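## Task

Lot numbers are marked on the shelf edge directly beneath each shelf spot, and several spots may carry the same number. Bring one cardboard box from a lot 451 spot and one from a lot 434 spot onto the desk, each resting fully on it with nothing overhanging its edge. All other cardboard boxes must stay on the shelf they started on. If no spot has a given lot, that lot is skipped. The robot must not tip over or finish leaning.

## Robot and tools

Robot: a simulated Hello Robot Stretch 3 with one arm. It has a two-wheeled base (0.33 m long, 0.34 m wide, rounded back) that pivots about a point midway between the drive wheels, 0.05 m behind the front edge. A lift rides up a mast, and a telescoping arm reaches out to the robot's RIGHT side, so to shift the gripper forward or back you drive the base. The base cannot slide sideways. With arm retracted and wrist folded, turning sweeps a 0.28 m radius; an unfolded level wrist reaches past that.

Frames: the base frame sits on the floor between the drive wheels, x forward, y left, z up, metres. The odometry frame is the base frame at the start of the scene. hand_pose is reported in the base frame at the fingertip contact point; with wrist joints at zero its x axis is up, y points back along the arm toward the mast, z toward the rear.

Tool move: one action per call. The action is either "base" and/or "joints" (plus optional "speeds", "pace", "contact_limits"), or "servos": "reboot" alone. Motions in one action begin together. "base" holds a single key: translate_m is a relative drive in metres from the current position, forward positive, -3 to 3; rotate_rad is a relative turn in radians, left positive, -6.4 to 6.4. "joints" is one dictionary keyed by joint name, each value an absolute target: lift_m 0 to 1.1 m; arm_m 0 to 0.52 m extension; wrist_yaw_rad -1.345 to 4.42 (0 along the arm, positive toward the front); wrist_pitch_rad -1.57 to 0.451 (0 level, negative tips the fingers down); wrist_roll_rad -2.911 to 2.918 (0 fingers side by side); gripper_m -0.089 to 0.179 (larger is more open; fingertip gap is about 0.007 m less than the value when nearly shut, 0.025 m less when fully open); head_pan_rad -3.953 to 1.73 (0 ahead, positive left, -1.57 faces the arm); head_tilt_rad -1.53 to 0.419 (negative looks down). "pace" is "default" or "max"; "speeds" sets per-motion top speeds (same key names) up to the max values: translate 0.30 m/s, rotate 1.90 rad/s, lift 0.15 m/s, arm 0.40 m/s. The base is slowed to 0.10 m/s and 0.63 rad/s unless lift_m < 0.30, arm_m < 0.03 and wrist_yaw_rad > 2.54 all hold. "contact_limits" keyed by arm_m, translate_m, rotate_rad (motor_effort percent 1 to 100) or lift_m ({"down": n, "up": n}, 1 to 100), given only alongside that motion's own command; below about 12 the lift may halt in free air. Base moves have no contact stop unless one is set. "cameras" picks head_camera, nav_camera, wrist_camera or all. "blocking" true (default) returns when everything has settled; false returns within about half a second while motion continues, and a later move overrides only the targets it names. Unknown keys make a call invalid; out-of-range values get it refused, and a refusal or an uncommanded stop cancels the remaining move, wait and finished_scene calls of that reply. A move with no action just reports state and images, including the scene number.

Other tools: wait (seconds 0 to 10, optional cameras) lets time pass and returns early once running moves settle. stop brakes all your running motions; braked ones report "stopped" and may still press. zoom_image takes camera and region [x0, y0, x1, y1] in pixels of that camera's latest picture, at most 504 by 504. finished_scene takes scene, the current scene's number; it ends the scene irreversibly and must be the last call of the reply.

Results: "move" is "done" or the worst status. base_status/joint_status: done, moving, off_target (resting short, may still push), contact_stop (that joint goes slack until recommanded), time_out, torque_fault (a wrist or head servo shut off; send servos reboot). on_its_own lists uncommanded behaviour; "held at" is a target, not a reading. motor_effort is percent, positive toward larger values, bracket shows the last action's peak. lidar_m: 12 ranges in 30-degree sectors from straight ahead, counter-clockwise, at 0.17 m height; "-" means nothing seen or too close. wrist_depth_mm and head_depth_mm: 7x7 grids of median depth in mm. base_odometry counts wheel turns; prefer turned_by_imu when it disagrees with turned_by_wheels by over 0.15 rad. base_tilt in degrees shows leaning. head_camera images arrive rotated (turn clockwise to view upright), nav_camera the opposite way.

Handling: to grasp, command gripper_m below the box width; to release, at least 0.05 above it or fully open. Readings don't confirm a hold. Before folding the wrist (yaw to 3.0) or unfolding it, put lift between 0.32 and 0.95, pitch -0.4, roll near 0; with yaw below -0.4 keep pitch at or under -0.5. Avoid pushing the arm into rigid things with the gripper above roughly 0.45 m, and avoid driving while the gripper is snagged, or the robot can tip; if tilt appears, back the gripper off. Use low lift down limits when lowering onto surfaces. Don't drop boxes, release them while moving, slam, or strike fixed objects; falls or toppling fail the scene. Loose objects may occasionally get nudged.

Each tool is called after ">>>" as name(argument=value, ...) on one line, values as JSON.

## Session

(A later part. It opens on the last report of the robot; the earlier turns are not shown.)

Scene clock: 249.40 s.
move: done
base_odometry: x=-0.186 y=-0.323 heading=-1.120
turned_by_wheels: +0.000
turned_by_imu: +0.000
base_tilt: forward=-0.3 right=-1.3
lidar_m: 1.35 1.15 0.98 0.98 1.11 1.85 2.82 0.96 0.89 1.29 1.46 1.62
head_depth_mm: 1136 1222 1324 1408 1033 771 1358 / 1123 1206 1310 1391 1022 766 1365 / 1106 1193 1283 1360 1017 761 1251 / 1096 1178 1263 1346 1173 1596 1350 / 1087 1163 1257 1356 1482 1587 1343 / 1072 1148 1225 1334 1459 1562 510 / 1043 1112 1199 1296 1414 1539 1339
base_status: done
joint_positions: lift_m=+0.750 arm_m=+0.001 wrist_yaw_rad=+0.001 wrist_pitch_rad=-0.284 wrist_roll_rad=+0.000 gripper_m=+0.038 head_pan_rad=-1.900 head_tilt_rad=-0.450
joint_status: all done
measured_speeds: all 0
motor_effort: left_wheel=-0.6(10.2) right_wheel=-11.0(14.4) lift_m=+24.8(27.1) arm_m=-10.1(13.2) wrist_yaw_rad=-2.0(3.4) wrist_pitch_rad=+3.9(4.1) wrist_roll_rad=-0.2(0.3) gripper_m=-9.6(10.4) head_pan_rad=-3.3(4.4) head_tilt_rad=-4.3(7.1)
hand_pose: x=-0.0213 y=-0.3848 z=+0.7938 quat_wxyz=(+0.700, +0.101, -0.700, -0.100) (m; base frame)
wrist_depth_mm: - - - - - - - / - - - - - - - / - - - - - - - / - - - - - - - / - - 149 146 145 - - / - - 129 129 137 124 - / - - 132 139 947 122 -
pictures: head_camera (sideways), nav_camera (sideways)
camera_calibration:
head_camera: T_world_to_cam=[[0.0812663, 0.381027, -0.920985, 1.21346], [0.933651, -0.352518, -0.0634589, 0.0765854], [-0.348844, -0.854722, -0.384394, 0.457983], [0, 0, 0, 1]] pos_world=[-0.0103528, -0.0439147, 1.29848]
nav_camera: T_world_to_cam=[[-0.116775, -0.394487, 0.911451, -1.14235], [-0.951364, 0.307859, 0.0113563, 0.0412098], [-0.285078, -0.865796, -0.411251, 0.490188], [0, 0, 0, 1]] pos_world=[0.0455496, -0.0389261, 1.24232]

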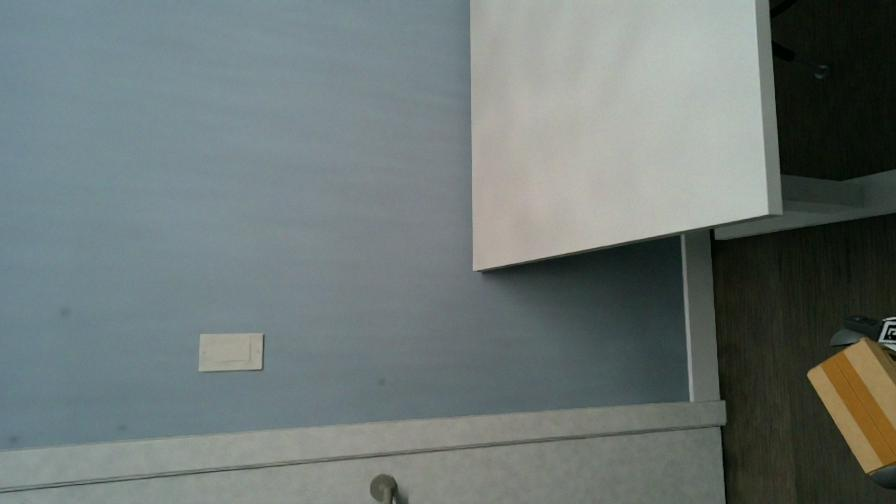

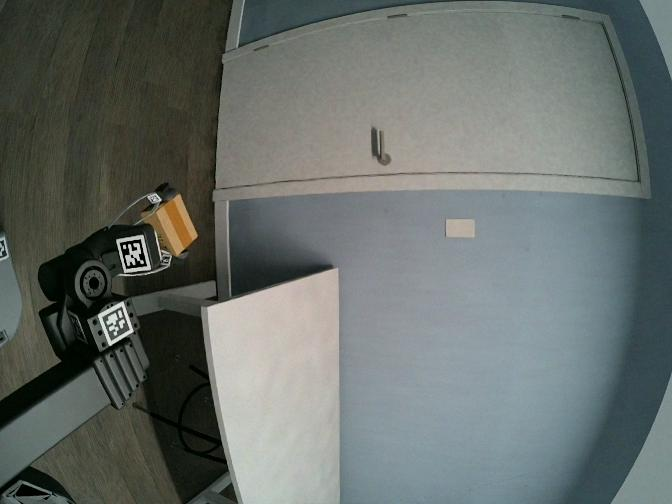

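>>> move(base={"rotate_rad": -0.205}, joints={"lift_m": 0.77})

>>> move(base={"translate_m": -0.265}, joints={"head_pan_rad": -1.7, "head_tilt_rad": -0.6}, speeds={"translate_m": 0.2})

>>> move(joints={"arm_m": 0.275}, cameras=["head_camera","wrist_camera"])

Scene clock: 275.30 s.
move: done
base_odometry: x=-0.186 y=-0.323 heading=-1.325
turned_by_wheels: -0.205
turned_by_imu: -0.202
base_tilt: forward=-0.3 right=-1.4
lidar_m: 1.34 1.35 1.01 0.98 1.02 1.42 2.93 0.96 0.89 1.29 1.34 1.60
head_depth_mm: 1267 1378 1504 1561 1029 864 1341 / 1224 1331 1437 1508 1019 826 1363 / 1183 1272 1388 1452 1014 790 1360 / 1143 1218 1335 1400 1005 755 1317 / 1114 1186 1281 1351 998 811 1236 / 1080 1148 1233 1320 1455 1556 488 / 1044 1111 1198 1281 1409 1518 1346
base_status: done
joint_positions: lift_m=+0.770 arm_m=+0.001 wrist_yaw_rad=+0.001 wrist_pitch_rad=-0.284 wrist_roll_rad=+0.000 gripper_m=+0.038 head_pan_rad=-1.900 head_tilt_rad=-0.450
joint_status: all done
measured_speeds: all 0
motor_effort: left_wheel=+7.0(11.0) right_wheel=-9.6(13.8) lift_m=+24.6(33.3) arm_m=-8.9(9.5) wrist_yaw_rad=-1.4(2.1) wrist_pitch_rad=+3.9(4.0) wrist_roll_rad=+0.0(0.3) gripper_m=-9.5(10.3) head_pan_rad=-2.9(3.5) head_tilt_rad=-4.0(4.7)
hand_pose: x=-0.0213 y=-0.3848 z=+0.8138 quat_wxyz=(+0.700, +0.101, -0.700, -0.100) (m; base frame)
wrist_depth_mm: - - 962 - - - - / - - - - - - - / - - - - - - - / - - - - - - - / - - 149 146 144 - - / - - 129 128 137 - - / - - 131 139 156 126 -
pictures: none

Scene clock: 279.07 s.
move: done
base_odometry: x=-0.251 y=-0.066 heading=-1.325
turned_by_wheels: +0.000
turned_by_imu: +0.000
base_tilt: forward=-0.3 right=-1.2
lidar_m: 1.61 1.36 1.01 0.98 1.03 1.43 2.66 1.47 0.79 0.85 1.35 1.83
head_depth_mm: 1112 1223 1357 1131 843 1378 1246 / 1095 1212 1349 1120 835 1443 1235 / 1090 1192 1332 1112 826 1401 1240 / 1073 1179 1312 1097 823 545 361 / 1064 1170 1300 1089 815 529 346 / 1050 1155 1283 1193 808 1337 1214 / 1042 1149 1260 1426 1595 1448 1208
base_status: done
joint_positions: lift_m=+0.770 arm_m=+0.001 wrist_yaw_rad=+0.001 wrist_pitch_rad=-0.284 wrist_roll_rad=+0.000 gripper_m=+0.038 head_pan_rad=-1.700 head_tilt_rad=-0.601
joint_status: all done
measured_speeds: all 0
motor_effort: left_wheel=-5.1(9.6) right_wheel=-8.0(14.7) lift_m=+26.2(26.4) arm_m=-9.0(9.5) wrist_yaw_rad=-1.1(2.9) wrist_pitch_rad=+4.1(4.1) wrist_roll_rad=-0.3(0.3) gripper_m=-9.6(10.2) head_pan_rad=+3.1(6.2) head_tilt_rad=+3.7(7.5)
hand_pose: x=-0.0213 y=-0.3848 z=+0.8138 quat_wxyz=(+0.700, +0.101, -0.700, -0.100) (m; base frame)
wrist_depth_mm: - 985 - - - - - / - - - - - - - / - - - - - - - / - - - 168 - - - / - - 149 146 145 - - / - - 128 129 138 - - / - - 131 139 158 125 -
pictures: none

Scene clock: 282.30 s.
move: done
base_odometry: x=-0.251 y=-0.066 heading=-1.325
turned_by_wheels: +0.000
turned_by_imu: +0.000
base_tilt: forward=-0.3 right=-1.2
lidar_m: 1.61 1.37 1.01 0.98 1.03 1.43 2.66 1.48 0.79 0.85 1.35 1.82
head_depth_mm: 1110 1223 1366 1138 843 1383 1249 / 1097 1210 1356 1126 837 727 301 / 1083 1198 1339 1112 463 368 1178 / 1074 1181 1314 1107 477 1404 1232 / 1062 1173 1291 1091 500 1315 1195 / 1046 1148 1284 1189 810 1380 1212 / 1043 1139 1265 1417 1609 1412 1215
base_status: not commanded
joint_positions: lift_m=+0.770 arm_m=+0.275 wrist_yaw_rad=+0.001 wrist_pitch_rad=-0.284 wrist_roll_rad=+0.000 gripper_m=+0.038 head_pan_rad=-1.700 head_tilt_rad=-0.600
joint_status: all done
measured_speeds: all 0
motor_effort: left_wheel=-5.0(5.5) right_wheel=-7.6(8.6) lift_m=+28.5(28.5) arm_m=+12.7(14.8) wrist_yaw_rad=-0.7(2.6) wrist_pitch_rad=+4.0(4.1) wrist_roll_rad=-0.3(0.3) gripper_m=-9.5(10.3) head_pan_rad=+3.2(4.1) head_tilt_rad=+3.9(4.3)
hand_pose: x=-0.0213 y=-0.6592 z=+0.8138 quat_wxyz=(+0.700, +0.101, -0.700, -0.100) (m; base frame)
wrist_depth_mm: - - - - - - - / - 760 - - - - - / - 821 - - - - - / - 898 - 168 - - - / - - 149 146 145 - - / - - 128 128 138 - - / - - 129 139 151 117 -
pictures: head_camera (sideways), wrist_camera
camera_calibration:
head_camera: T_world_to_cam=[[0.0210475, 0.521634, -0.852909, 1.12502], [0.986367, -0.150096, -0.0674569, 0.0813671], [-0.163206, -0.839862, -0.517682, 0.630268], [0, 0, 0, 1]] pos_world=[-0.00107311, -0.0452989, 1.29131]
wrist_camera: T_world_to_cam=[[-0.998964, -0.0407379, -0.0202953, -0.024971], [-0.00108276, 0.467064, -0.884223, 1.05999], [0.0455005, -0.883285, -0.466624, -0.035386], [0, 0, 0, 1]] pos_world=[-0.0221873, -0.527357, 0.92025]

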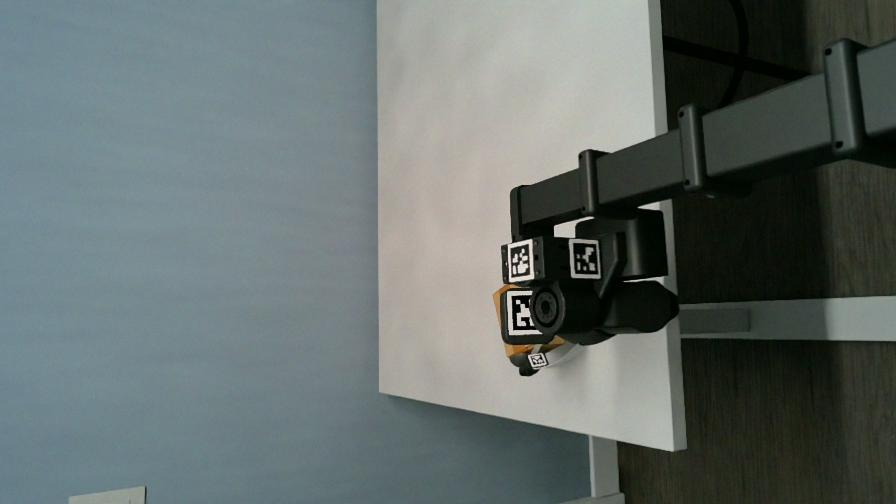

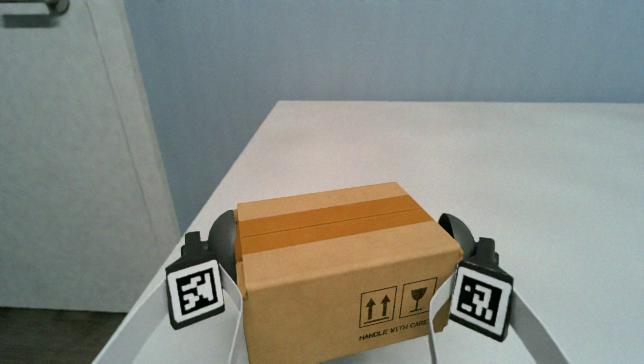

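>>> move(joints={"lift_m":0.62}, speeds={"lift_m":0.04}, contact_limits={"lift_m":{"down":13}}, cameras=["wrist_camera","head_camera"])

Scene clock: 323.13 s.
move: contact_stop
base_odometry: x=-0.251 y=-0.066 heading=-1.325
turned_by_wheels: +0.000
turned_by_imu: +0.000
base_tilt: forward=-0.2 right=-1.3
lidar_m: 1.61 1.36 1.02 0.98 1.03 1.43 2.66 1.48 0.79 0.85 1.35 1.82
head_depth_mm: 1109 1229 1371 1141 845 1380 1241 / 1093 1212 1353 1122 836 1442 1208 / 1087 1194 1334 1114 828 516 411 / 1075 1183 1320 1101 821 535 1228 / 1066 1170 1294 1091 777 570 1198 / 1054 1152 1282 1196 811 1383 1220 / 1044 1143 1264 1415 1603 1414 1212
base_status: not commanded
joint_positions: lift_m=+0.657 arm_m=+0.275 wrist_yaw_rad=+0.001 wrist_pitch_rad=-0.140 wrist_roll_rad=-0.004 gripper_m=+0.038 head_pan_rad=-1.700 head_tilt_rad=-0.600
joint_status: lift_m contact_stop (moved -0.113 of -0.150)
measured_speeds: translate_m=+0.000 rotate_rad=+0.000 lift_m=+0.005 arm_m=+0.000 wrist_yaw_rad=+0.000 wrist_pitch_rad=-0.024 wrist_roll_rad=+0.000 head_pan_rad=+0.000 head_tilt_rad=+0.000
on_its_own: lift_m is slack since a contact_stop (your +0.620 is given up); wrist_pitch_rad is at rest, and its effort (-22.4) is outside its rest range (-8 to +12)
motor_effort: left_wheel=-2.9(5.2) right_wheel=-6.1(8.3) lift_m=+21.7(30.7) arm_m=-4.1(7.4) wrist_yaw_rad=-1.0(2.7) wrist_pitch_rad=-22.4(32.8) wrist_roll_rad=+1.3(1.4) gripper_m=-9.7(10.2) head_pan_rad=+2.7(3.6) head_tilt_rad=+4.0(4.0)
contact_limits: lift_m down 13 (down: maximum 72; up: maximum 65)
hand_pose: x=-0.0212 y=-0.6703 z=+0.7356 quat_wxyz=(+0.707, +0.050, -0.704, -0.049) (m; base frame)
wrist_depth_mm: 720 - - - - - - / - 759 - - - - - / - 805 - - - - - / - 821 - 149 148 - - / - - 127 126 134 - - / - - 127 132 139 - - / - - 129 136 - - -
pictures: head_camera (sideways), wrist_camera
camera_calibration:
head_camera: T_world_to_cam=[[0.0210475, 0.521634, -0.852909, 1.12502], [0.986367, -0.150096, -0.0674569, 0.0813671], [-0.163206, -0.839862, -0.517682, 0.630268], [0, 0, 0, 1]] pos_world=[-0.00107311, -0.0452989, 1.29131]
wrist_camera: T_world_to_cam=[[-0.99897, -0.0440248, -0.0110331, -0.0359875], [-0.00437991, 0.335471, -0.94204, 0.950345], [0.0451744, -0.941021, -0.335318, -0.217003], [0, 0, 0, 1]] pos_world=[-0.021985, -0.524602, 0.822102]

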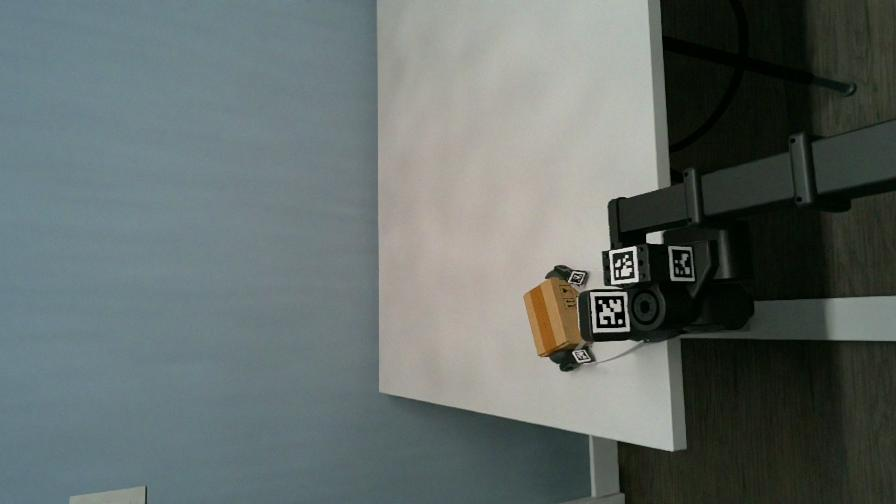

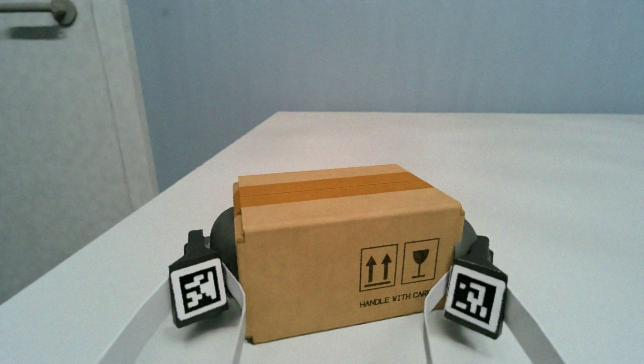

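>>> move(joints={"lift_m":0.682}, speeds={"lift_m":0.04}, cameras=["wrist_camera"])

Scene clock: 330.00 s.
move: done
base_odometry: x=-0.251 y=-0.066 heading=-1.325
turned_by_wheels: +0.000
turned_by_imu: +0.000
base_tilt: forward=-0.3 right=-1.2
lidar_m: 1.61 1.37 1.01 0.98 1.03 1.43 2.66 1.48 0.79 0.85 1.36 1.82
head_depth_mm: 1113 1221 1365 1140 845 1377 1248 / 1099 1211 1348 1121 836 1439 1187 / 1093 1194 1331 1107 829 469 397 / 1077 1186 1309 1104 806 524 1225 / 1062 1164 1296 1088 761 691 1195 / 1050 1155 1276 1197 808 1373 1220 / 1040 1141 1265 1415 1603 1410 1216
base_status: not commanded
joint_positions: lift_m=+0.682 arm_m=+0.275 wrist_yaw_rad=+0.001 wrist_pitch_rad=-0.228 wrist_roll_rad=-0.003 gripper_m=+0.038 head_pan_rad=-1.700 head_tilt_rad=-0.600
joint_status: all done
measured_speeds: all 0
motor_effort: left_wheel=-3.4(3.8) right_wheel=-5.5(5.5) lift_m=+27.2(31.0) arm_m=-10.4(16.0) wrist_yaw_rad=-1.6(2.2) wrist_pitch_rad=-6.4(15.0) wrist_roll_rad=+1.0(1.2) gripper_m=-9.6(10.0) head_pan_rad=+2.1(2.9) head_tilt_rad=+3.5(3.7)
hand_pose: x=-0.0212 y=-0.6641 z=+0.7394 quat_wxyz=(+0.704, +0.081, -0.701, -0.080) (m; base frame)
wrist_depth_mm: - - - - - - - / - 757 - - - - - / - 818 - - - - - / - 851 - 160 149 - - / - - 131 125 134 - - / - - 127 132 141 - - / - - 130 138 - - -
pictures: wrist_camera
camera_calibration:
wrist_camera: T_world_to_cam=[[-0.998975, -0.0426805, -0.0150653, -0.0318044], [-0.00408413, 0.416495, -0.909129, 0.981309], [0.0450766, -0.908135, -0.416243, -0.128202], [0, 0, 0, 1]] pos_world=[-0.021985, -0.526493, 0.838294]

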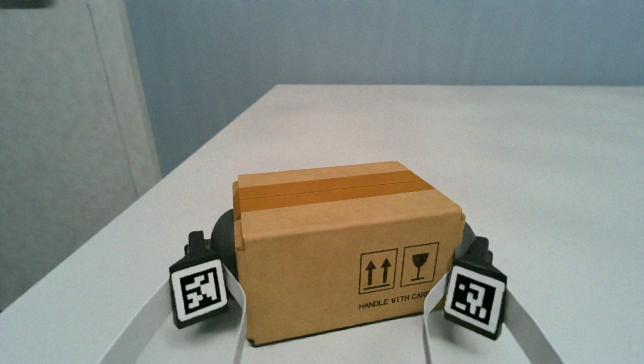

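>>> move(joints={"gripper_m":0.17})

>>> move(joints={"lift_m":0.80}, cameras=["wrist_camera"])

>>> move(joints={"arm_m":0.0, "head_pan_rad":1.2,"head_tilt_rad":-0.25}, pace="max", cameras=["head_camera","nav_camera"])

Scene clock: 339.03 s.
move: done
base_odometry: x=-0.251 y=-0.066 heading=-1.325
turned_by_wheels: +0.000
turned_by_imu: +0.000
base_tilt: forward=-0.2 right=-1.2
lidar_m: 1.61 1.36 1.01 0.98 1.03 1.43 2.66 1.48 0.79 0.85 1.35 1.82
head_depth_mm: 1105 1232 1372 1132 841 1388 1245 / 1104 1223 1351 1125 838 1455 1185 / 1089 1194 1324 1111 830 469 396 / 1075 1185 1317 1103 799 524 1229 / 1060 1171 1304 1098 758 693 1200 / 1047 1160 1279 1202 808 1380 1224 / 1039 1147 1266 1419 1590 1421 1212
base_status: not commanded
joint_positions: lift_m=+0.682 arm_m=+0.275 wrist_yaw_rad=-0.008 wrist_pitch_rad=-0.237 wrist_roll_rad=+0.000 gripper_m=+0.170 head_pan_rad=-1.700 head_tilt_rad=-0.600
joint_status: all done
measured_speeds: all 0
motor_effort: left_wheel=-3.0(3.6) right_wheel=-4.5(5.4) lift_m=+20.6(22.1) arm_m=+11.1(12.6) wrist_yaw_rad=+6.7(6.8) wrist_pitch_rad=-4.6(6.4) wrist_roll_rad=+0.3(1.2) gripper_m=+3.2(87.0) head_pan_rad=+2.0(3.1) head_tilt_rad=+2.8(3.5)
hand_pose: x=-0.0233 y=-0.6634 z=+0.7371 quat_wxyz=(+0.702, +0.081, -0.702, -0.087) (m; base frame)
wrist_depth_mm: - - - - - - - / - 760 - - - - - / - 803 - - - - - / - 834 148 156 155 - - / - 144 125 127 136 - - / 116 125 127 136 147 134 - / - - - 142 - - 108
pictures: none

Scene clock: 340.93 s.
move: done
base_odometry: x=-0.251 y=-0.066 heading=-1.325
turned_by_wheels: +0.000
turned_by_imu: +0.000
base_tilt: forward=-0.3 right=-1.3
lidar_m: 1.61 1.36 1.01 0.98 1.03 1.43 2.66 1.48 0.79 0.85 1.35 1.82
head_depth_mm: 1105 1225 1372 1132 839 1388 1282 / 1098 1217 1347 1119 833 321 - / 1091 1202 1327 1111 408 348 1232 / 1081 1184 1312 1099 463 1393 1229 / 1066 1167 1296 1090 487 1303 1195 / 1051 1156 1280 1196 786 1376 1218 / 1043 1144 1263 1413 1596 1411 1218
base_status: not commanded
joint_positions: lift_m=+0.800 arm_m=+0.275 wrist_yaw_rad=-0.003 wrist_pitch_rad=-0.274 wrist_roll_rad=+0.000 gripper_m=+0.170 head_pan_rad=-1.700 head_tilt_rad=-0.600
joint_status: all done
measured_speeds: all 0
motor_effort: left_wheel=-3.1(3.6) right_wheel=-4.4(5.3) lift_m=+30.6(33.8) arm_m=+10.4(11.7) wrist_yaw_rad=+2.5(6.8) wrist_pitch_rad=+2.1(4.7) wrist_roll_rad=-0.2(0.3) gripper_m=+0.7(3.7) head_pan_rad=+2.4(2.6) head_tilt_rad=+3.0(3.5)
hand_pose: x=-0.0222 y=-0.6602 z=+0.8463 quat_wxyz=(+0.701, +0.096, -0.700, -0.098) (m; base frame)
wrist_depth_mm: 728 - - - - - - / - 777 - - - - - / - 824 - - - - - / - 887 - - - - - / - 144 - - - - - / 123 127 - - - - - / 116 - - 209 203 - 106
pictures: wrist_camera
camera_calibration:
wrist_camera: T_world_to_cam=[[-0.999117, -0.0370132, -0.0199035, -0.0231437], [0.000745365, 0.457926, -0.88899, 1.08719], [0.0420187, -0.888219, -0.457494, -0.0321292], [0, 0, 0, 1]] pos_world=[-0.0225836, -0.527247, 0.951341]

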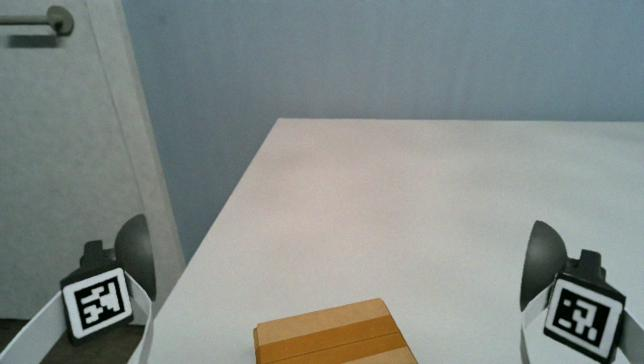

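Scene clock: 343.53 s.
move: done
base_odometry: x=-0.251 y=-0.066 heading=-1.325
turned_by_wheels: +0.000
turned_by_imu: +0.000
base_tilt: forward=-0.3 right=-1.2
lidar_m: 1.61 1.36 1.01 0.98 1.03 1.43 2.66 1.48 0.79 0.85 1.36 1.82
head_depth_mm: 1028 1072 1125 1184 1246 1308 1380 / 983 1028 1074 1120 1184 1240 1304 / 944 984 1022 1071 1126 1180 1241 / 908 944 981 1026 1070 1121 1179 / 886 916 953 987 1033 1083 1137 / 844 877 907 943 982 1020 1067 / 813 843 872 907 946 980 1023
base_status: not commanded
joint_positions: lift_m=+0.800 arm_m=+0.001 wrist_yaw_rad=-0.003 wrist_pitch_rad=-0.275 wrist_roll_rad=+0.000 gripper_m=+0.170 head_pan_rad=+1.208 head_tilt_rad=-0.248
joint_status: all done
measured_speeds: translate_m=+0.000 rotate_rad=+0.000 lift_m=+0.000 arm_m=+0.000 wrist_yaw_rad=+0.000 wrist_pitch_rad=+0.000 wrist_roll_rad=+0.000 head_pan_rad=-0.024 head_tilt_rad=+0.000
motor_effort: left_wheel=-3.4(3.9) right_wheel=-4.6(5.3) lift_m=+27.5(29.9) arm_m=-10.3(14.9) wrist_yaw_rad=+2.1(3.1) wrist_pitch_rad=+2.3(2.4) wrist_roll_rad=-0.3(0.3) gripper_m=+0.9(1.3) head_pan_rad=-2.7(5.3) head_tilt_rad=-2.7(10.3)
hand_pose: x=-0.0222 y=-0.3856 z=+0.8459 quat_wxyz=(+0.701, +0.096, -0.700, -0.098) (m; base frame)
wrist_depth_mm: - 979 - - - - - / - - - - - - - / - - - - - - - / - - - 428 - - - / - - - - - - - / 123 140 - - - - - / 116 - - - - - 106
pictures: head_camera (sideways), nav_camera (sideways)
camera_calibration:
head_camera: T_world_to_cam=[[-0.025748, -0.198167, -0.97983, 1.29102], [-0.917046, 0.394863, -0.0557614, 0.0778152], [0.397948, 0.897114, -0.191895, 0.202866], [0, 0, 0, 1]] pos_world=[0.0238714, 0.0431187, 1.30825]
nav_camera: T_world_to_cam=[[0.0621679, 0.211794, 0.975335, -1.2269], [0.939564, -0.342071, 0.014393, 0.0257023], [0.336682, 0.915495, -0.22026, 0.237805], [0, 0, 0, 1]] pos_world=[-0.02794, 0.050933, 1.24865]

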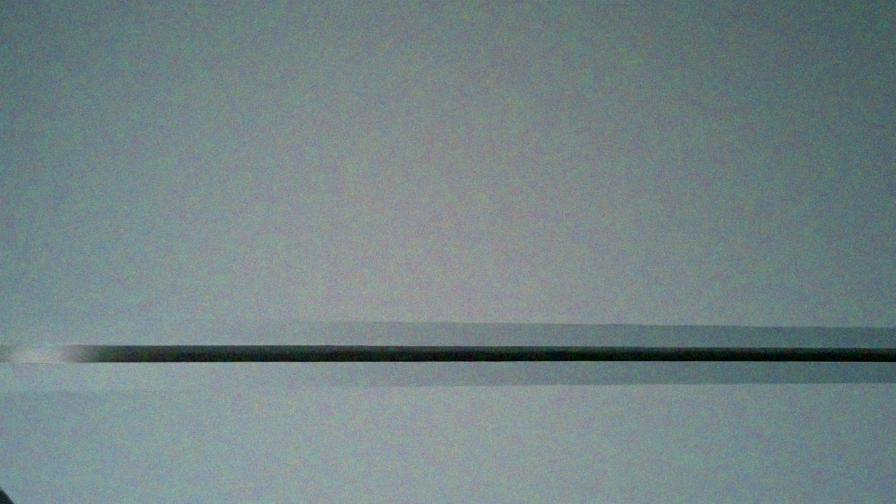

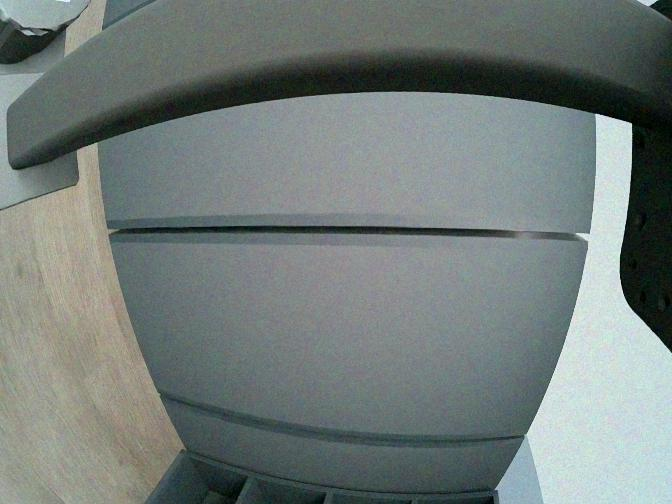

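>>> move(joints={"wrist_yaw_rad":3.0,"wrist_pitch_rad":-0.4,"gripper_m":0.0}, pace="max")

>>> move(base={"translate_m":-1.0}, joints={"lift_m":0.33,"head_pan_rad":1.5,"head_tilt_rad":-0.25}, pace="max", cameras=["head_camera","nav_camera"])

Scene clock: 363.13 s.
move: done
base_odometry: x=-0.251 y=-0.066 heading=-1.325
turned_by_wheels: +0.000
turned_by_imu: +0.000
base_tilt: forward=-0.5 right=-1.1
lidar_m: 1.61 1.36 1.01 0.98 1.02 1.43 2.66 1.48 0.79 0.85 1.35 1.82
head_depth_mm: 1032 1079 1131 1188 1250 1318 1408 / 985 1034 1080 1130 1189 1248 1328 / 947 989 1033 1075 1132 1187 1249 / 914 947 984 1033 1077 1129 1186 / 877 914 948 985 1030 1076 1121 / 842 874 906 943 981 1025 1078 / 815 844 873 907 938 982 1024
base_status: not commanded
joint_positions: lift_m=+0.800 arm_m=+0.001 wrist_yaw_rad=+2.997 wrist_pitch_rad=-0.412 wrist_roll_rad=+0.000 gripper_m=+0.000 head_pan_rad=+1.200 head_tilt_rad=-0.250
joint_status: all done
measured_speeds: all 0
motor_effort: left_wheel=-3.5(3.6) right_wheel=-4.5(5.1) lift_m=+28.4(28.5) arm_m=+1.0(4.3) wrist_yaw_rad=+1.3(6.7) wrist_pitch_rad=+1.9(3.7) wrist_roll_rad=+0.0(0.3) gripper_m=-1.2(84.1) head_pan_rad=-2.9(3.9) head_tilt_rad=-3.0(3.9)
hand_pose: x=+0.0112 y=+0.0772 z=+0.8140 quat_wxyz=(+0.195, +0.700, +0.095, +0.680) (m; base frame)
wrist_depth_mm: 880 137 - - - - - / - 147 - - - - - / - 162 - - - - - / - 186 - - - - - / - - 211 153 - - - / - - 216 131 - - - / - - 120 966 922 974 976
pictures: none

Scene clock: 374.10 s.
move: done
base_odometry: x=-0.495 y=+0.904 heading=-1.324
turned_by_wheels: +0.000
turned_by_imu: -0.001
base_tilt: forward=-0.3 right=-1.2
lidar_m: 2.61 1.40 1.04 1.00 1.05 1.72 1.67 1.75 0.85 1.28 0.80 1.28
head_depth_mm: 890 924 966 1003 1051 1103 1154 / 892 924 961 1008 1043 1088 1139 / 883 915 948 991 1029 1082 1134 / 882 907 942 980 1025 1072 1120 / 877 899 934 975 1020 1062 1108 / 867 893 933 966 1009 1054 1104 / 865 887 924 962 1000 1044 1094
base_status: done
joint_positions: lift_m=+0.330 arm_m=+0.001 wrist_yaw_rad=+2.997 wrist_pitch_rad=-0.414 wrist_roll_rad=+0.000 gripper_m=+0.000 head_pan_rad=+1.500 head_tilt_rad=-0.250
joint_status: all done
measured_speeds: all 0
motor_effort: left_wheel=-0.6(10.0) right_wheel=-9.8(14.4) lift_m=+29.4(31.7) arm_m=+13.0(13.4) wrist_yaw_rad=+2.9(3.5) wrist_pitch_rad=+2.2(2.3) wrist_roll_rad=+0.0(0.4) gripper_m=-1.0(1.6) head_pan_rad=-2.9(6.6) head_tilt_rad=-2.0(5.6)
hand_pose: x=+0.0111 y=+0.0770 z=+0.3435 quat_wxyz=(+0.195, +0.700, +0.095, +0.680) (m; base frame)
wrist_depth_mm: - 137 - - - - - / - 147 - - - - - / - 162 961 - - 987 986 / 802 185 741 796 782 776 777 / 678 653 213 152 652 652 648 / 573 573 217 131 531 561 556 / 494 507 125 314 461 489 483
pictures: head_camera (sideways), nav_camera (sideways)
camera_calibration:
head_camera: T_world_to_cam=[[0.0322804, -0.199001, -0.979467, 1.29018], [-0.991892, 0.114143, -0.0558806, 0.078431], [0.122919, 0.973329, -0.193703, 0.206888], [0, 0, 0, 1]] pos_world=[0.0107169, 0.0464252, 1.30815]
nav_camera: T_world_to_cam=[[-0.0012839, 0.222522, 0.974927, -1.22592], [0.998261, -0.0571734, 0.0143642, 0.0253639], [0.0589362, 0.97325, -0.222061, 0.241885], [0, 0, 0, 1]] pos_world=[-0.0411495, 0.038831, 1.24854]

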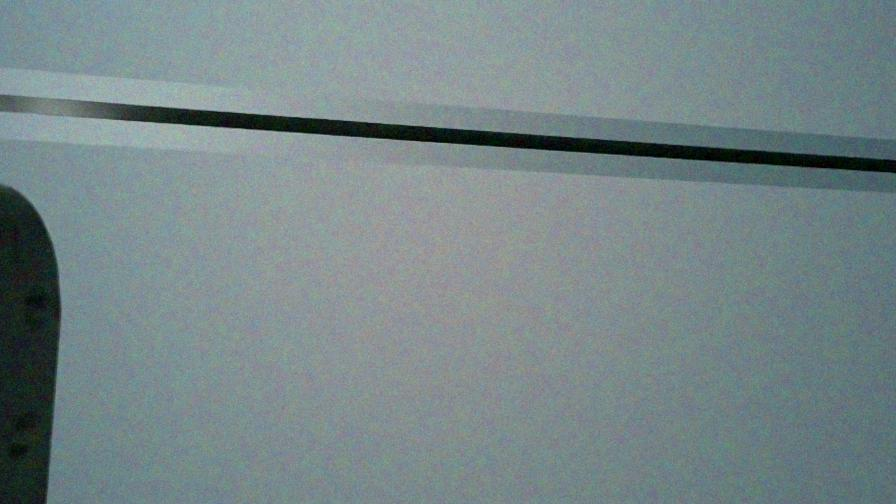

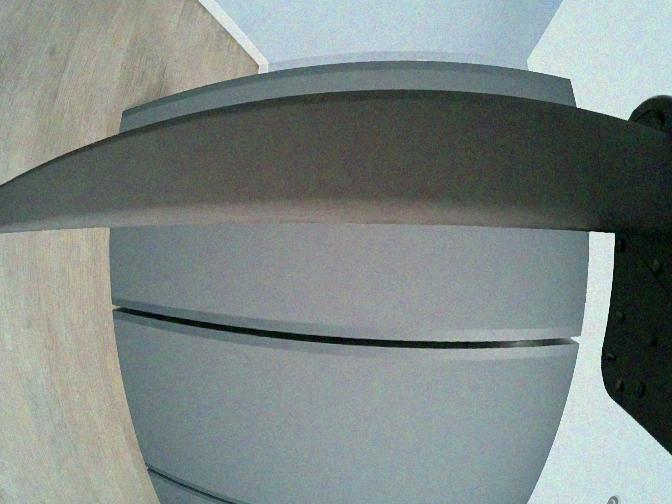

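>>> move(base={"translate_m":-1.05}, pace="max")

>>> move(base={"rotate_rad":1.59}, joints={"head_pan_rad":0.0,"head_tilt_rad":-0.2}, pace="max", cameras=["head_camera","nav_camera"])

Scene clock: 395.87 s.
move: done
base_odometry: x=-0.751 y=+1.922 heading=-1.324
turned_by_wheels: +0.000
turned_by_imu: -0.001
base_tilt: forward=-0.3 right=-1.1
lidar_m: 3.61 1.43 1.10 2.28 0.88 0.65 0.63 0.66 0.92 1.26 1.12 1.82
head_depth_mm: 930 963 992 1029 1075 1127 1182 / 1293 1268 1251 1225 1213 1204 1193 / 2237 2291 2407 2513 2586 2077 1585 / 2210 2296 2376 2476 2587 2175 1629 / 2197 2277 2349 2465 2536 2142 1617 / 2187 2270 2330 2432 2514 2130 1610 / 2162 2174 2266 2315 2333 2023 1602
base_status: done
joint_positions: lift_m=+0.330 arm_m=+0.001 wrist_yaw_rad=+2.997 wrist_pitch_rad=-0.414 wrist_roll_rad=+0.000 gripper_m=+0.000 head_pan_rad=+1.500 head_tilt_rad=-0.250
joint_status: not commanded
measured_speeds: all 0
motor_effort: left_wheel=-1.7(10.2) right_wheel=-9.9(15.1) lift_m=+27.1(30.0) arm_m=+10.9(12.9) wrist_yaw_rad=+1.0(3.4) wrist_pitch_rad=+2.2(2.4) wrist_roll_rad=-0.2(0.4) gripper_m=-1.4(1.6) head_pan_rad=-2.3(3.6) head_tilt_rad=-1.3(2.6)
hand_pose: x=+0.0111 y=+0.0770 z=+0.3435 quat_wxyz=(+0.195, +0.700, +0.095, +0.680) (m; base frame)
wrist_depth_mm: - 137 - - - - - / - 148 - - - - - / 917 162 977 - - - 968 / 787 186 746 804 797 796 779 / 673 653 212 152 652 651 643 / 572 573 218 130 527 552 555 / 503 506 125 314 464 485 487
pictures: none

Scene clock: 399.33 s.
move: done
base_odometry: x=-0.751 y=+1.922 heading=+0.265
turned_by_wheels: +1.590
turned_by_imu: +1.565
base_tilt: forward=-0.2 right=-1.2
lidar_m: 2.22 0.87 0.65 0.63 0.66 0.92 1.25 1.12 1.50 3.60 1.42 1.10
head_depth_mm: 1280 1159 1140 1117 1098 1083 1097 / 2247 2297 2353 2427 2467 2147 1554 / 2240 2293 2359 2420 2492 2347 1723 / 2226 2300 2358 2440 2510 2343 1719 / 2256 2291 2384 2443 2497 2308 1703 / 2228 2288 2373 2419 2490 2283 1704 / 1709 1733 1754 1789 1841 1860 1657
base_status: done
joint_positions: lift_m=+0.330 arm_m=+0.001 wrist_yaw_rad=+2.997 wrist_pitch_rad=-0.414 wrist_roll_rad=+0.000 gripper_m=+0.000 head_pan_rad=-0.001 head_tilt_rad=-0.200
joint_status: all done
measured_speeds: all 0
motor_effort: left_wheel=-8.5(13.3) right_wheel=+8.6(12.3) lift_m=+26.9(28.1) arm_m=+2.9(12.1) wrist_yaw_rad=+2.6(3.4) wrist_pitch_rad=+2.1(2.3) wrist_roll_rad=-0.3(0.3) gripper_m=-1.0(1.6) head_pan_rad=+3.4(5.4) head_tilt_rad=+5.7(10.5)
hand_pose: x=+0.0111 y=+0.0770 z=+0.3435 quat_wxyz=(+0.195, +0.700, +0.095, +0.680) (m; base frame)
wrist_depth_mm: 578 137 597 624 637 627 - / 630 148 174 - - - - / - 162 170 - - - - / - 181 190 771 755 755 788 / 673 643 213 152 652 647 635 / 576 568 216 130 528 558 556 / 500 510 125 314 463 483 488
pictures: head_camera (sideways), nav_camera (sideways)
camera_calibration:
head_camera: T_world_to_cam=[[-0.146818, -0.046149, -0.988086, 1.30256], [0.0473156, 0.99744, -0.0536164, 0.0691531], [0.988031, -0.0546237, -0.144258, 0.137336], [0, 0, 0, 1]] pos_world=[0.0522756, -0.00136227, 1.31056]
nav_camera: T_world_to_cam=[[0.172654, 0.0169101, 0.984837, -1.23994], [0.0119814, -0.999815, 0.0150668, 0.0304708], [0.98491, 0.0091984, -0.172825, 0.17213], [0, 0, 0, 1]] pos_world=[0.0441836, 0.0498493, 1.25043]

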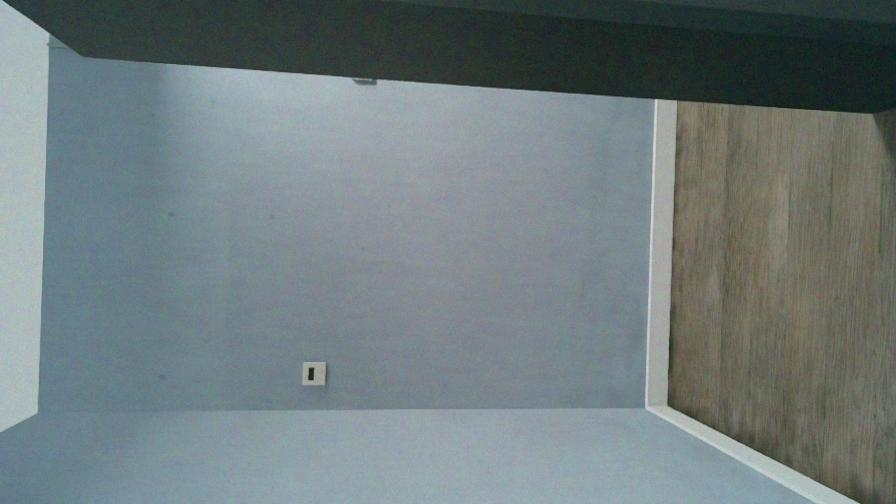

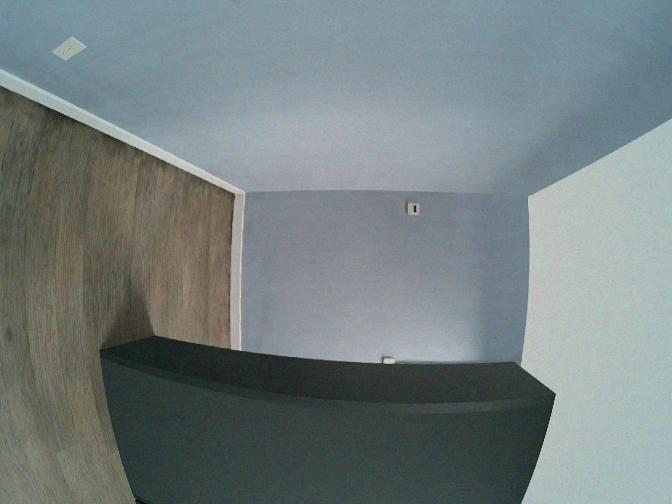

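>>> move(base={"translate_m":1.8}, joints={"head_pan_rad":-1.6,"head_tilt_rad":-0.25}, pace="max", cameras=["nav_camera","head_camera"])

Scene clock: 427.07 s.
move: time_out
base_odometry: x=+0.602 y=+2.290 heading=+0.265
turned_by_wheels: +0.000
turned_by_imu: +0.000
base_tilt: forward=-0.4 right=-1.2
lidar_m: 1.10 0.82 0.61 0.59 0.62 0.87 2.60 2.34 0.44 0.43 1.52 1.14
head_depth_mm: 351 364 379 395 412 430 450 / 350 364 377 394 411 428 448 / 350 363 377 392 409 428 447 / 349 361 376 392 408 426 446 / 348 361 375 391 408 426 445 / 349 362 376 394 411 431 449 / 2635 3197 3272 3357 2984 2137 1611
base_status: translate_m time_out (by the wheels' count: +1.4016 of +1.8000)
joint_positions: lift_m=+0.330 arm_m=+0.001 wrist_yaw_rad=+2.997 wrist_pitch_rad=-0.414 wrist_roll_rad=+0.000 gripper_m=+0.000 head_pan_rad=-1.600 head_tilt_rad=-0.250
joint_status: all done
measured_speeds: all 0
motor_effort: left_wheel=-0.2(9.1) right_wheel=-0.3(13.9) lift_m=+23.8(26.9) arm_m=-0.3(13.3) wrist_yaw_rad=+2.7(4.0) wrist_pitch_rad=+2.2(2.3) wrist_roll_rad=+0.0(0.4) gripper_m=-0.6(1.7) head_pan_rad=+3.1(5.6) head_tilt_rad=-3.0(6.2)
hand_pose: x=+0.0111 y=+0.0770 z=+0.3435 quat_wxyz=(+0.195, +0.700, +0.095, +0.680) (m; base frame)
wrist_depth_mm: 554 137 571 588 600 613 619 / 610 147 614 626 632 - - / - 162 170 - - - - / - 178 188 740 747 745 757 / 677 644 213 153 655 654 643 / 580 561 216 130 526 555 552 / 495 505 124 314 464 487 488
pictures: head_camera (sideways), nav_camera (sideways)
camera_calibration:
head_camera: T_world_to_cam=[[-0.0405709, 0.197379, -0.979487, 1.29063], [0.995789, -0.0726693, -0.0558899, 0.066371], [-0.0822102, -0.97763, -0.1936, 0.208064], [0, 0, 0, 1]] pos_world=[0.00337564, -0.0465118, 1.30815]
nav_camera: T_world_to_cam=[[0.010577, -0.222175, 0.974949, -1.22603], [-0.999777, 0.0154618, 0.0143699, 0.0376029], [-0.0182671, -0.974884, -0.221962, 0.242221], [0, 0, 0, 1]] pos_world=[0.0549868, -0.0368368, 1.24854]

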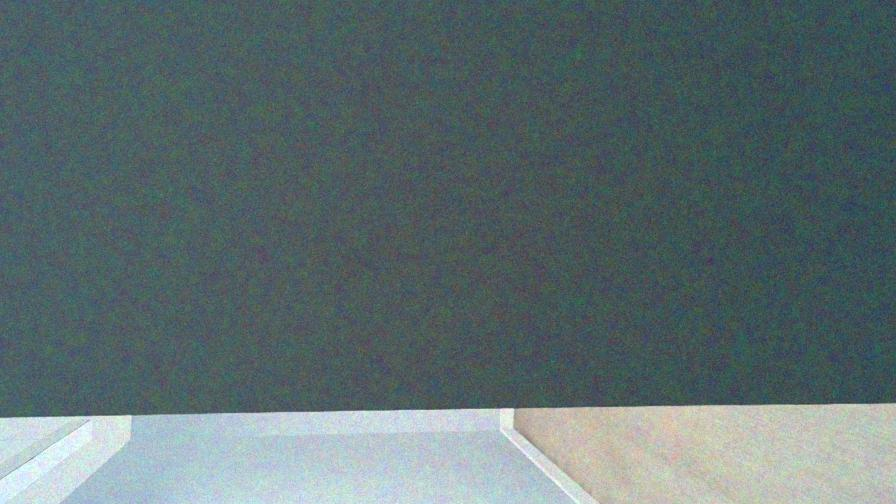

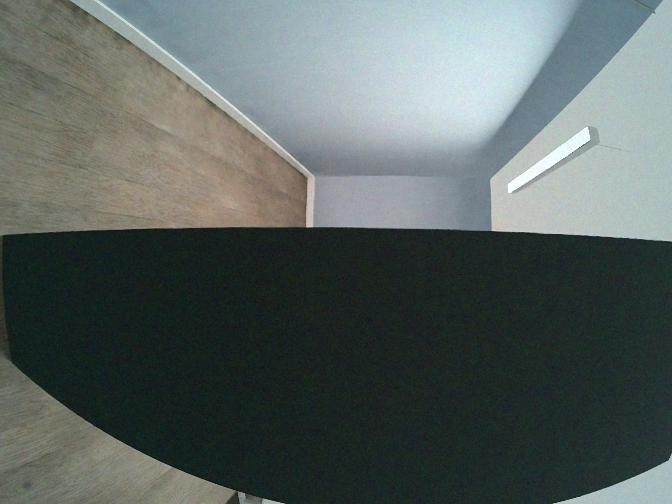

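>>> move(base={"translate_m":0.6}, pace="max")

>>> move(base={"rotate_rad":-1.59}, joints={"head_pan_rad":-1.2,"head_tilt_rad":-0.3}, pace="max", cameras=["nav_camera","head_camera"])

Scene clock: 442.53 s.
move: done
base_odometry: x=+1.181 y=+2.447 heading=+0.265
turned_by_wheels: +0.000
turned_by_imu: +0.000
base_tilt: forward=-0.4 right=-1.2
lidar_m: 0.51 0.53 0.59 0.58 0.60 0.84 2.54 0.67 1.39 1.79 0.70 0.52
head_depth_mm: 2188 2072 1570 1354 1378 1403 1464 / 2638 2100 2177 2240 2312 2075 1645 / 2659 3709 3885 - 3089 2155 1632 / 2527 3825 - - 3201 2141 1621 / 2728 3798 - - 3195 2135 1611 / 2226 2270 2346 2396 2446 2054 1605 / 1476 1499 1512 1553 1578 1598 1518
base_status: done
joint_positions: lift_m=+0.330 arm_m=+0.001 wrist_yaw_rad=+2.997 wrist_pitch_rad=-0.414 wrist_roll_rad=+0.000 gripper_m=+0.000 head_pan_rad=-1.600 head_tilt_rad=-0.250
joint_status: not commanded
measured_speeds: all 0
motor_effort: left_wheel=+3.9(10.6) right_wheel=+5.4(13.4) lift_m=+30.6(31.9) arm_m=+8.0(8.2) wrist_yaw_rad=+1.9(3.4) wrist_pitch_rad=+2.1(2.3) wrist_roll_rad=+0.1(0.3) gripper_m=-0.9(1.7) head_pan_rad=+2.9(3.7) head_tilt_rad=-2.8(3.8)
hand_pose: x=+0.0111 y=+0.0770 z=+0.3435 quat_wxyz=(+0.195, +0.700, +0.095, +0.680) (m; base frame)
wrist_depth_mm: 532 137 562 568 585 594 588 / 599 147 598 614 627 636 632 / 630 162 170 - - - 661 / - 178 190 - 759 734 583 / 677 644 213 152 657 649 559 / 575 573 216 130 533 559 544 / 499 510 124 313 465 487 480
pictures: none

Scene clock: 446.00 s.
move: done
base_odometry: x=+1.181 y=+2.447 heading=-1.324
turned_by_wheels: -1.590
turned_by_imu: -1.565
base_tilt: forward=-0.3 right=-1.2
lidar_m: 1.81 0.70 0.52 0.51 0.53 0.59 0.58 0.60 0.84 2.46 0.67 1.38
head_depth_mm: 2700 2840 2936 3048 2989 2049 1567 / 2789 2895 3049 3173 2935 2023 1551 / 2887 3044 3176 3295 2919 2026 1543 / 2984 3139 3320 3512 2855 1999 1534 / 788 824 867 914 969 1032 1102 / 656 681 710 740 778 814 859 / 561 581 601 624 655 690 736
base_status: done
joint_positions: lift_m=+0.330 arm_m=+0.001 wrist_yaw_rad=+2.997 wrist_pitch_rad=-0.414 wrist_roll_rad=+0.000 gripper_m=+0.000 head_pan_rad=-1.200 head_tilt_rad=-0.302
joint_status: all done
measured_speeds: all 0
motor_effort: left_wheel=+7.5(13.0) right_wheel=-9.3(12.9) lift_m=+29.6(31.3) arm_m=+2.5(9.1) wrist_yaw_rad=+2.1(3.5) wrist_pitch_rad=+2.3(2.3) wrist_roll_rad=-0.2(0.3) gripper_m=-0.7(1.5) head_pan_rad=-2.7(5.8) head_tilt_rad=+0.5(5.4)
hand_pose: x=+0.0111 y=+0.0770 z=+0.3435 quat_wxyz=(+0.195, +0.700, +0.095, +0.680) (m; base frame)
wrist_depth_mm: 480 137 497 510 522 531 531 / 524 147 526 536 - - - / - 162 170 - - - - / - 178 187 - - - 728 / 650 629 209 149 655 647 646 / 579 571 217 130 525 557 554 / 497 512 125 314 458 486 479
pictures: head_camera (sideways), nav_camera (sideways)
camera_calibration:
head_camera: T_world_to_cam=[[-0.132619, 0.212996, -0.968011, 1.27617], [0.944291, 0.323946, -0.0580903, 0.0695128], [0.30121, -0.921787, -0.244092, 0.271451], [0, 0, 0, 1]] pos_world=[0.0218401, -0.0441163, 1.30564]
nav_camera: T_world_to_cam=[[0.114563, -0.247248, 0.962156, -1.20996], [-0.926469, -0.376123, 0.0136605, 0.0380125], [0.358512, -0.892972, -0.272158, 0.305307], [0, 0, 0, 1]] pos_world=[0.0643778, -0.0122314, 1.24674]

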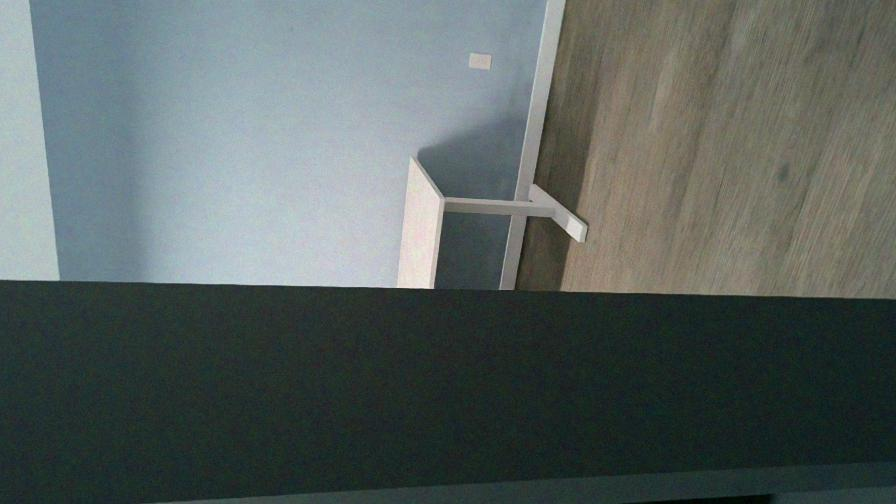

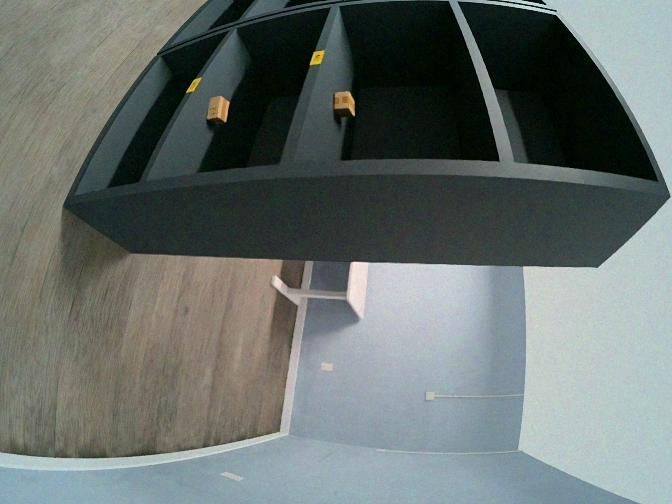

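>>> move(base={"translate_m":0.65}, joints={"head_pan_rad":-1.2,"head_tilt_rad":-0.5}, pace="max", cameras=["nav_camera","head_camera"])

>>> zoom_image(camera="nav_camera", region=[60, 0, 480, 420])

Scene clock: 462.97 s.
move: done
base_odometry: x=+1.339 y=+1.817 heading=-1.324
turned_by_wheels: +0.000
turned_by_imu: +0.000
base_tilt: forward=-0.2 right=-1.1
lidar_m: 1.75 0.68 0.51 0.49 0.51 0.72 1.22 1.27 0.54 0.70 0.92 0.84
head_depth_mm: 764 816 879 739 563 968 784 / 792 850 917 734 586 961 781 / 818 884 958 721 1103 958 800 / 850 927 988 711 1171 887 839 / 886 965 1025 705 1176 943 1165 / 923 997 1049 739 1180 939 1187 / 825 889 926 783 1065 964 1173
base_status: done
joint_positions: lift_m=+0.330 arm_m=+0.001 wrist_yaw_rad=+2.997 wrist_pitch_rad=-0.414 wrist_roll_rad=+0.000 gripper_m=+0.000 head_pan_rad=-1.200 head_tilt_rad=-0.500
joint_status: all done
measured_speeds: all 0
motor_effort: left_wheel=+3.5(11.8) right_wheel=+5.9(11.0) lift_m=+28.8(30.0) arm_m=-11.3(13.4) wrist_yaw_rad=+2.3(3.7) wrist_pitch_rad=+2.2(2.3) wrist_roll_rad=+0.1(0.3) gripper_m=-1.0(1.5) head_pan_rad=-2.1(4.8) head_tilt_rad=-4.7(6.7)
hand_pose: x=+0.0111 y=+0.0770 z=+0.3435 quat_wxyz=(+0.195, +0.700, +0.095, +0.680) (m; base frame)
wrist_depth_mm: 467 137 482 497 502 510 520 / 507 148 517 534 537 546 - / 541 161 170 - - - - / - 178 187 - - - - / 651 629 209 149 636 651 638 / 572 576 216 130 528 557 553 / 500 506 124 316 460 486 482
pictures: head_camera (sideways), nav_camera (sideways)
camera_calibration:
head_camera: T_world_to_cam=[[-0.199716, 0.38636, -0.900466, 1.18846], [0.940105, 0.334646, -0.0649224, 0.078414], [0.276254, -0.859499, -0.430053, 0.513561], [0, 0, 0, 1]] pos_world=[0.0217637, -0.0440082, 1.29611]
nav_camera: T_world_to_cam=[[0.181072, -0.419057, 0.889721, -1.11585], [-0.925883, -0.377663, 0.0105533, 0.0421343], [0.331592, -0.825689, -0.456382, 0.545172], [0, 0, 0, 1]] pos_world=[0.0602856, -0.00154853, 1.24115]

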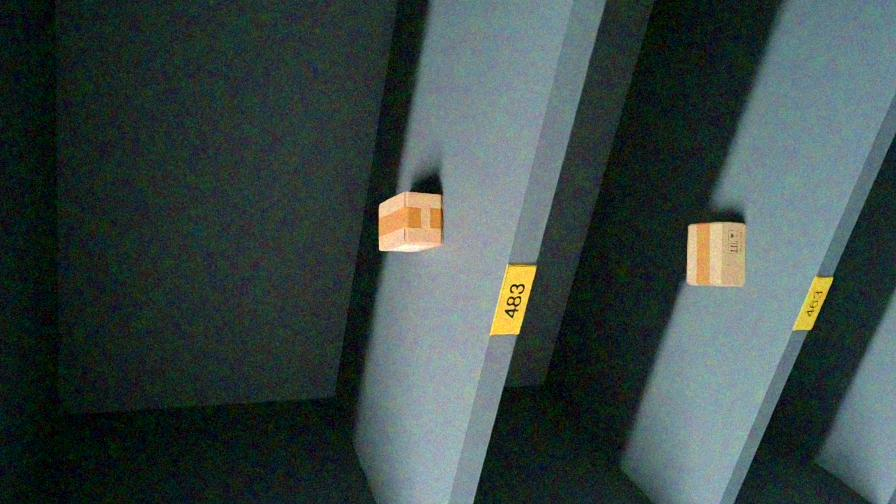

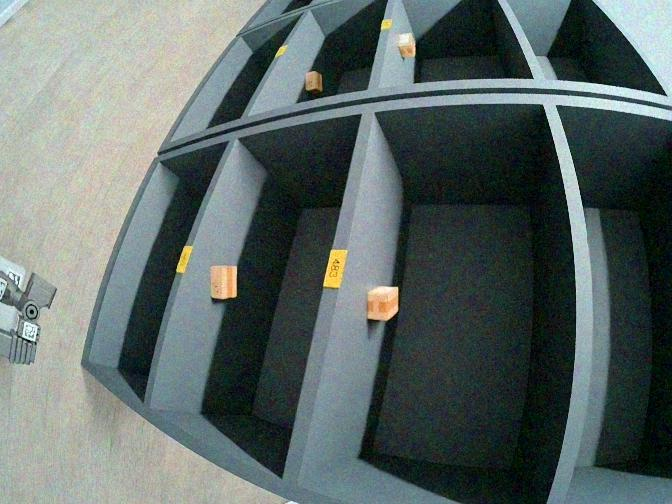

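Scaled by 1.200 from the camera's 672x504 image, which has a finer 792x594 frame.

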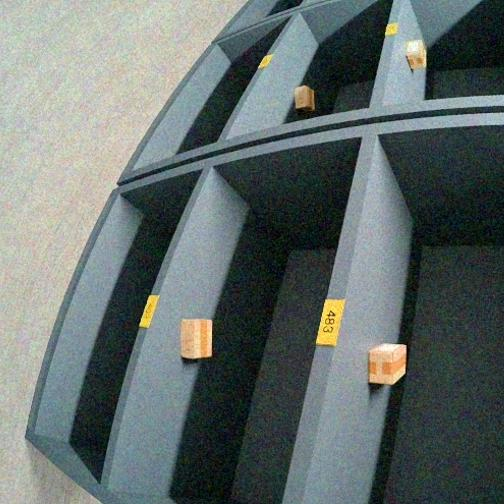

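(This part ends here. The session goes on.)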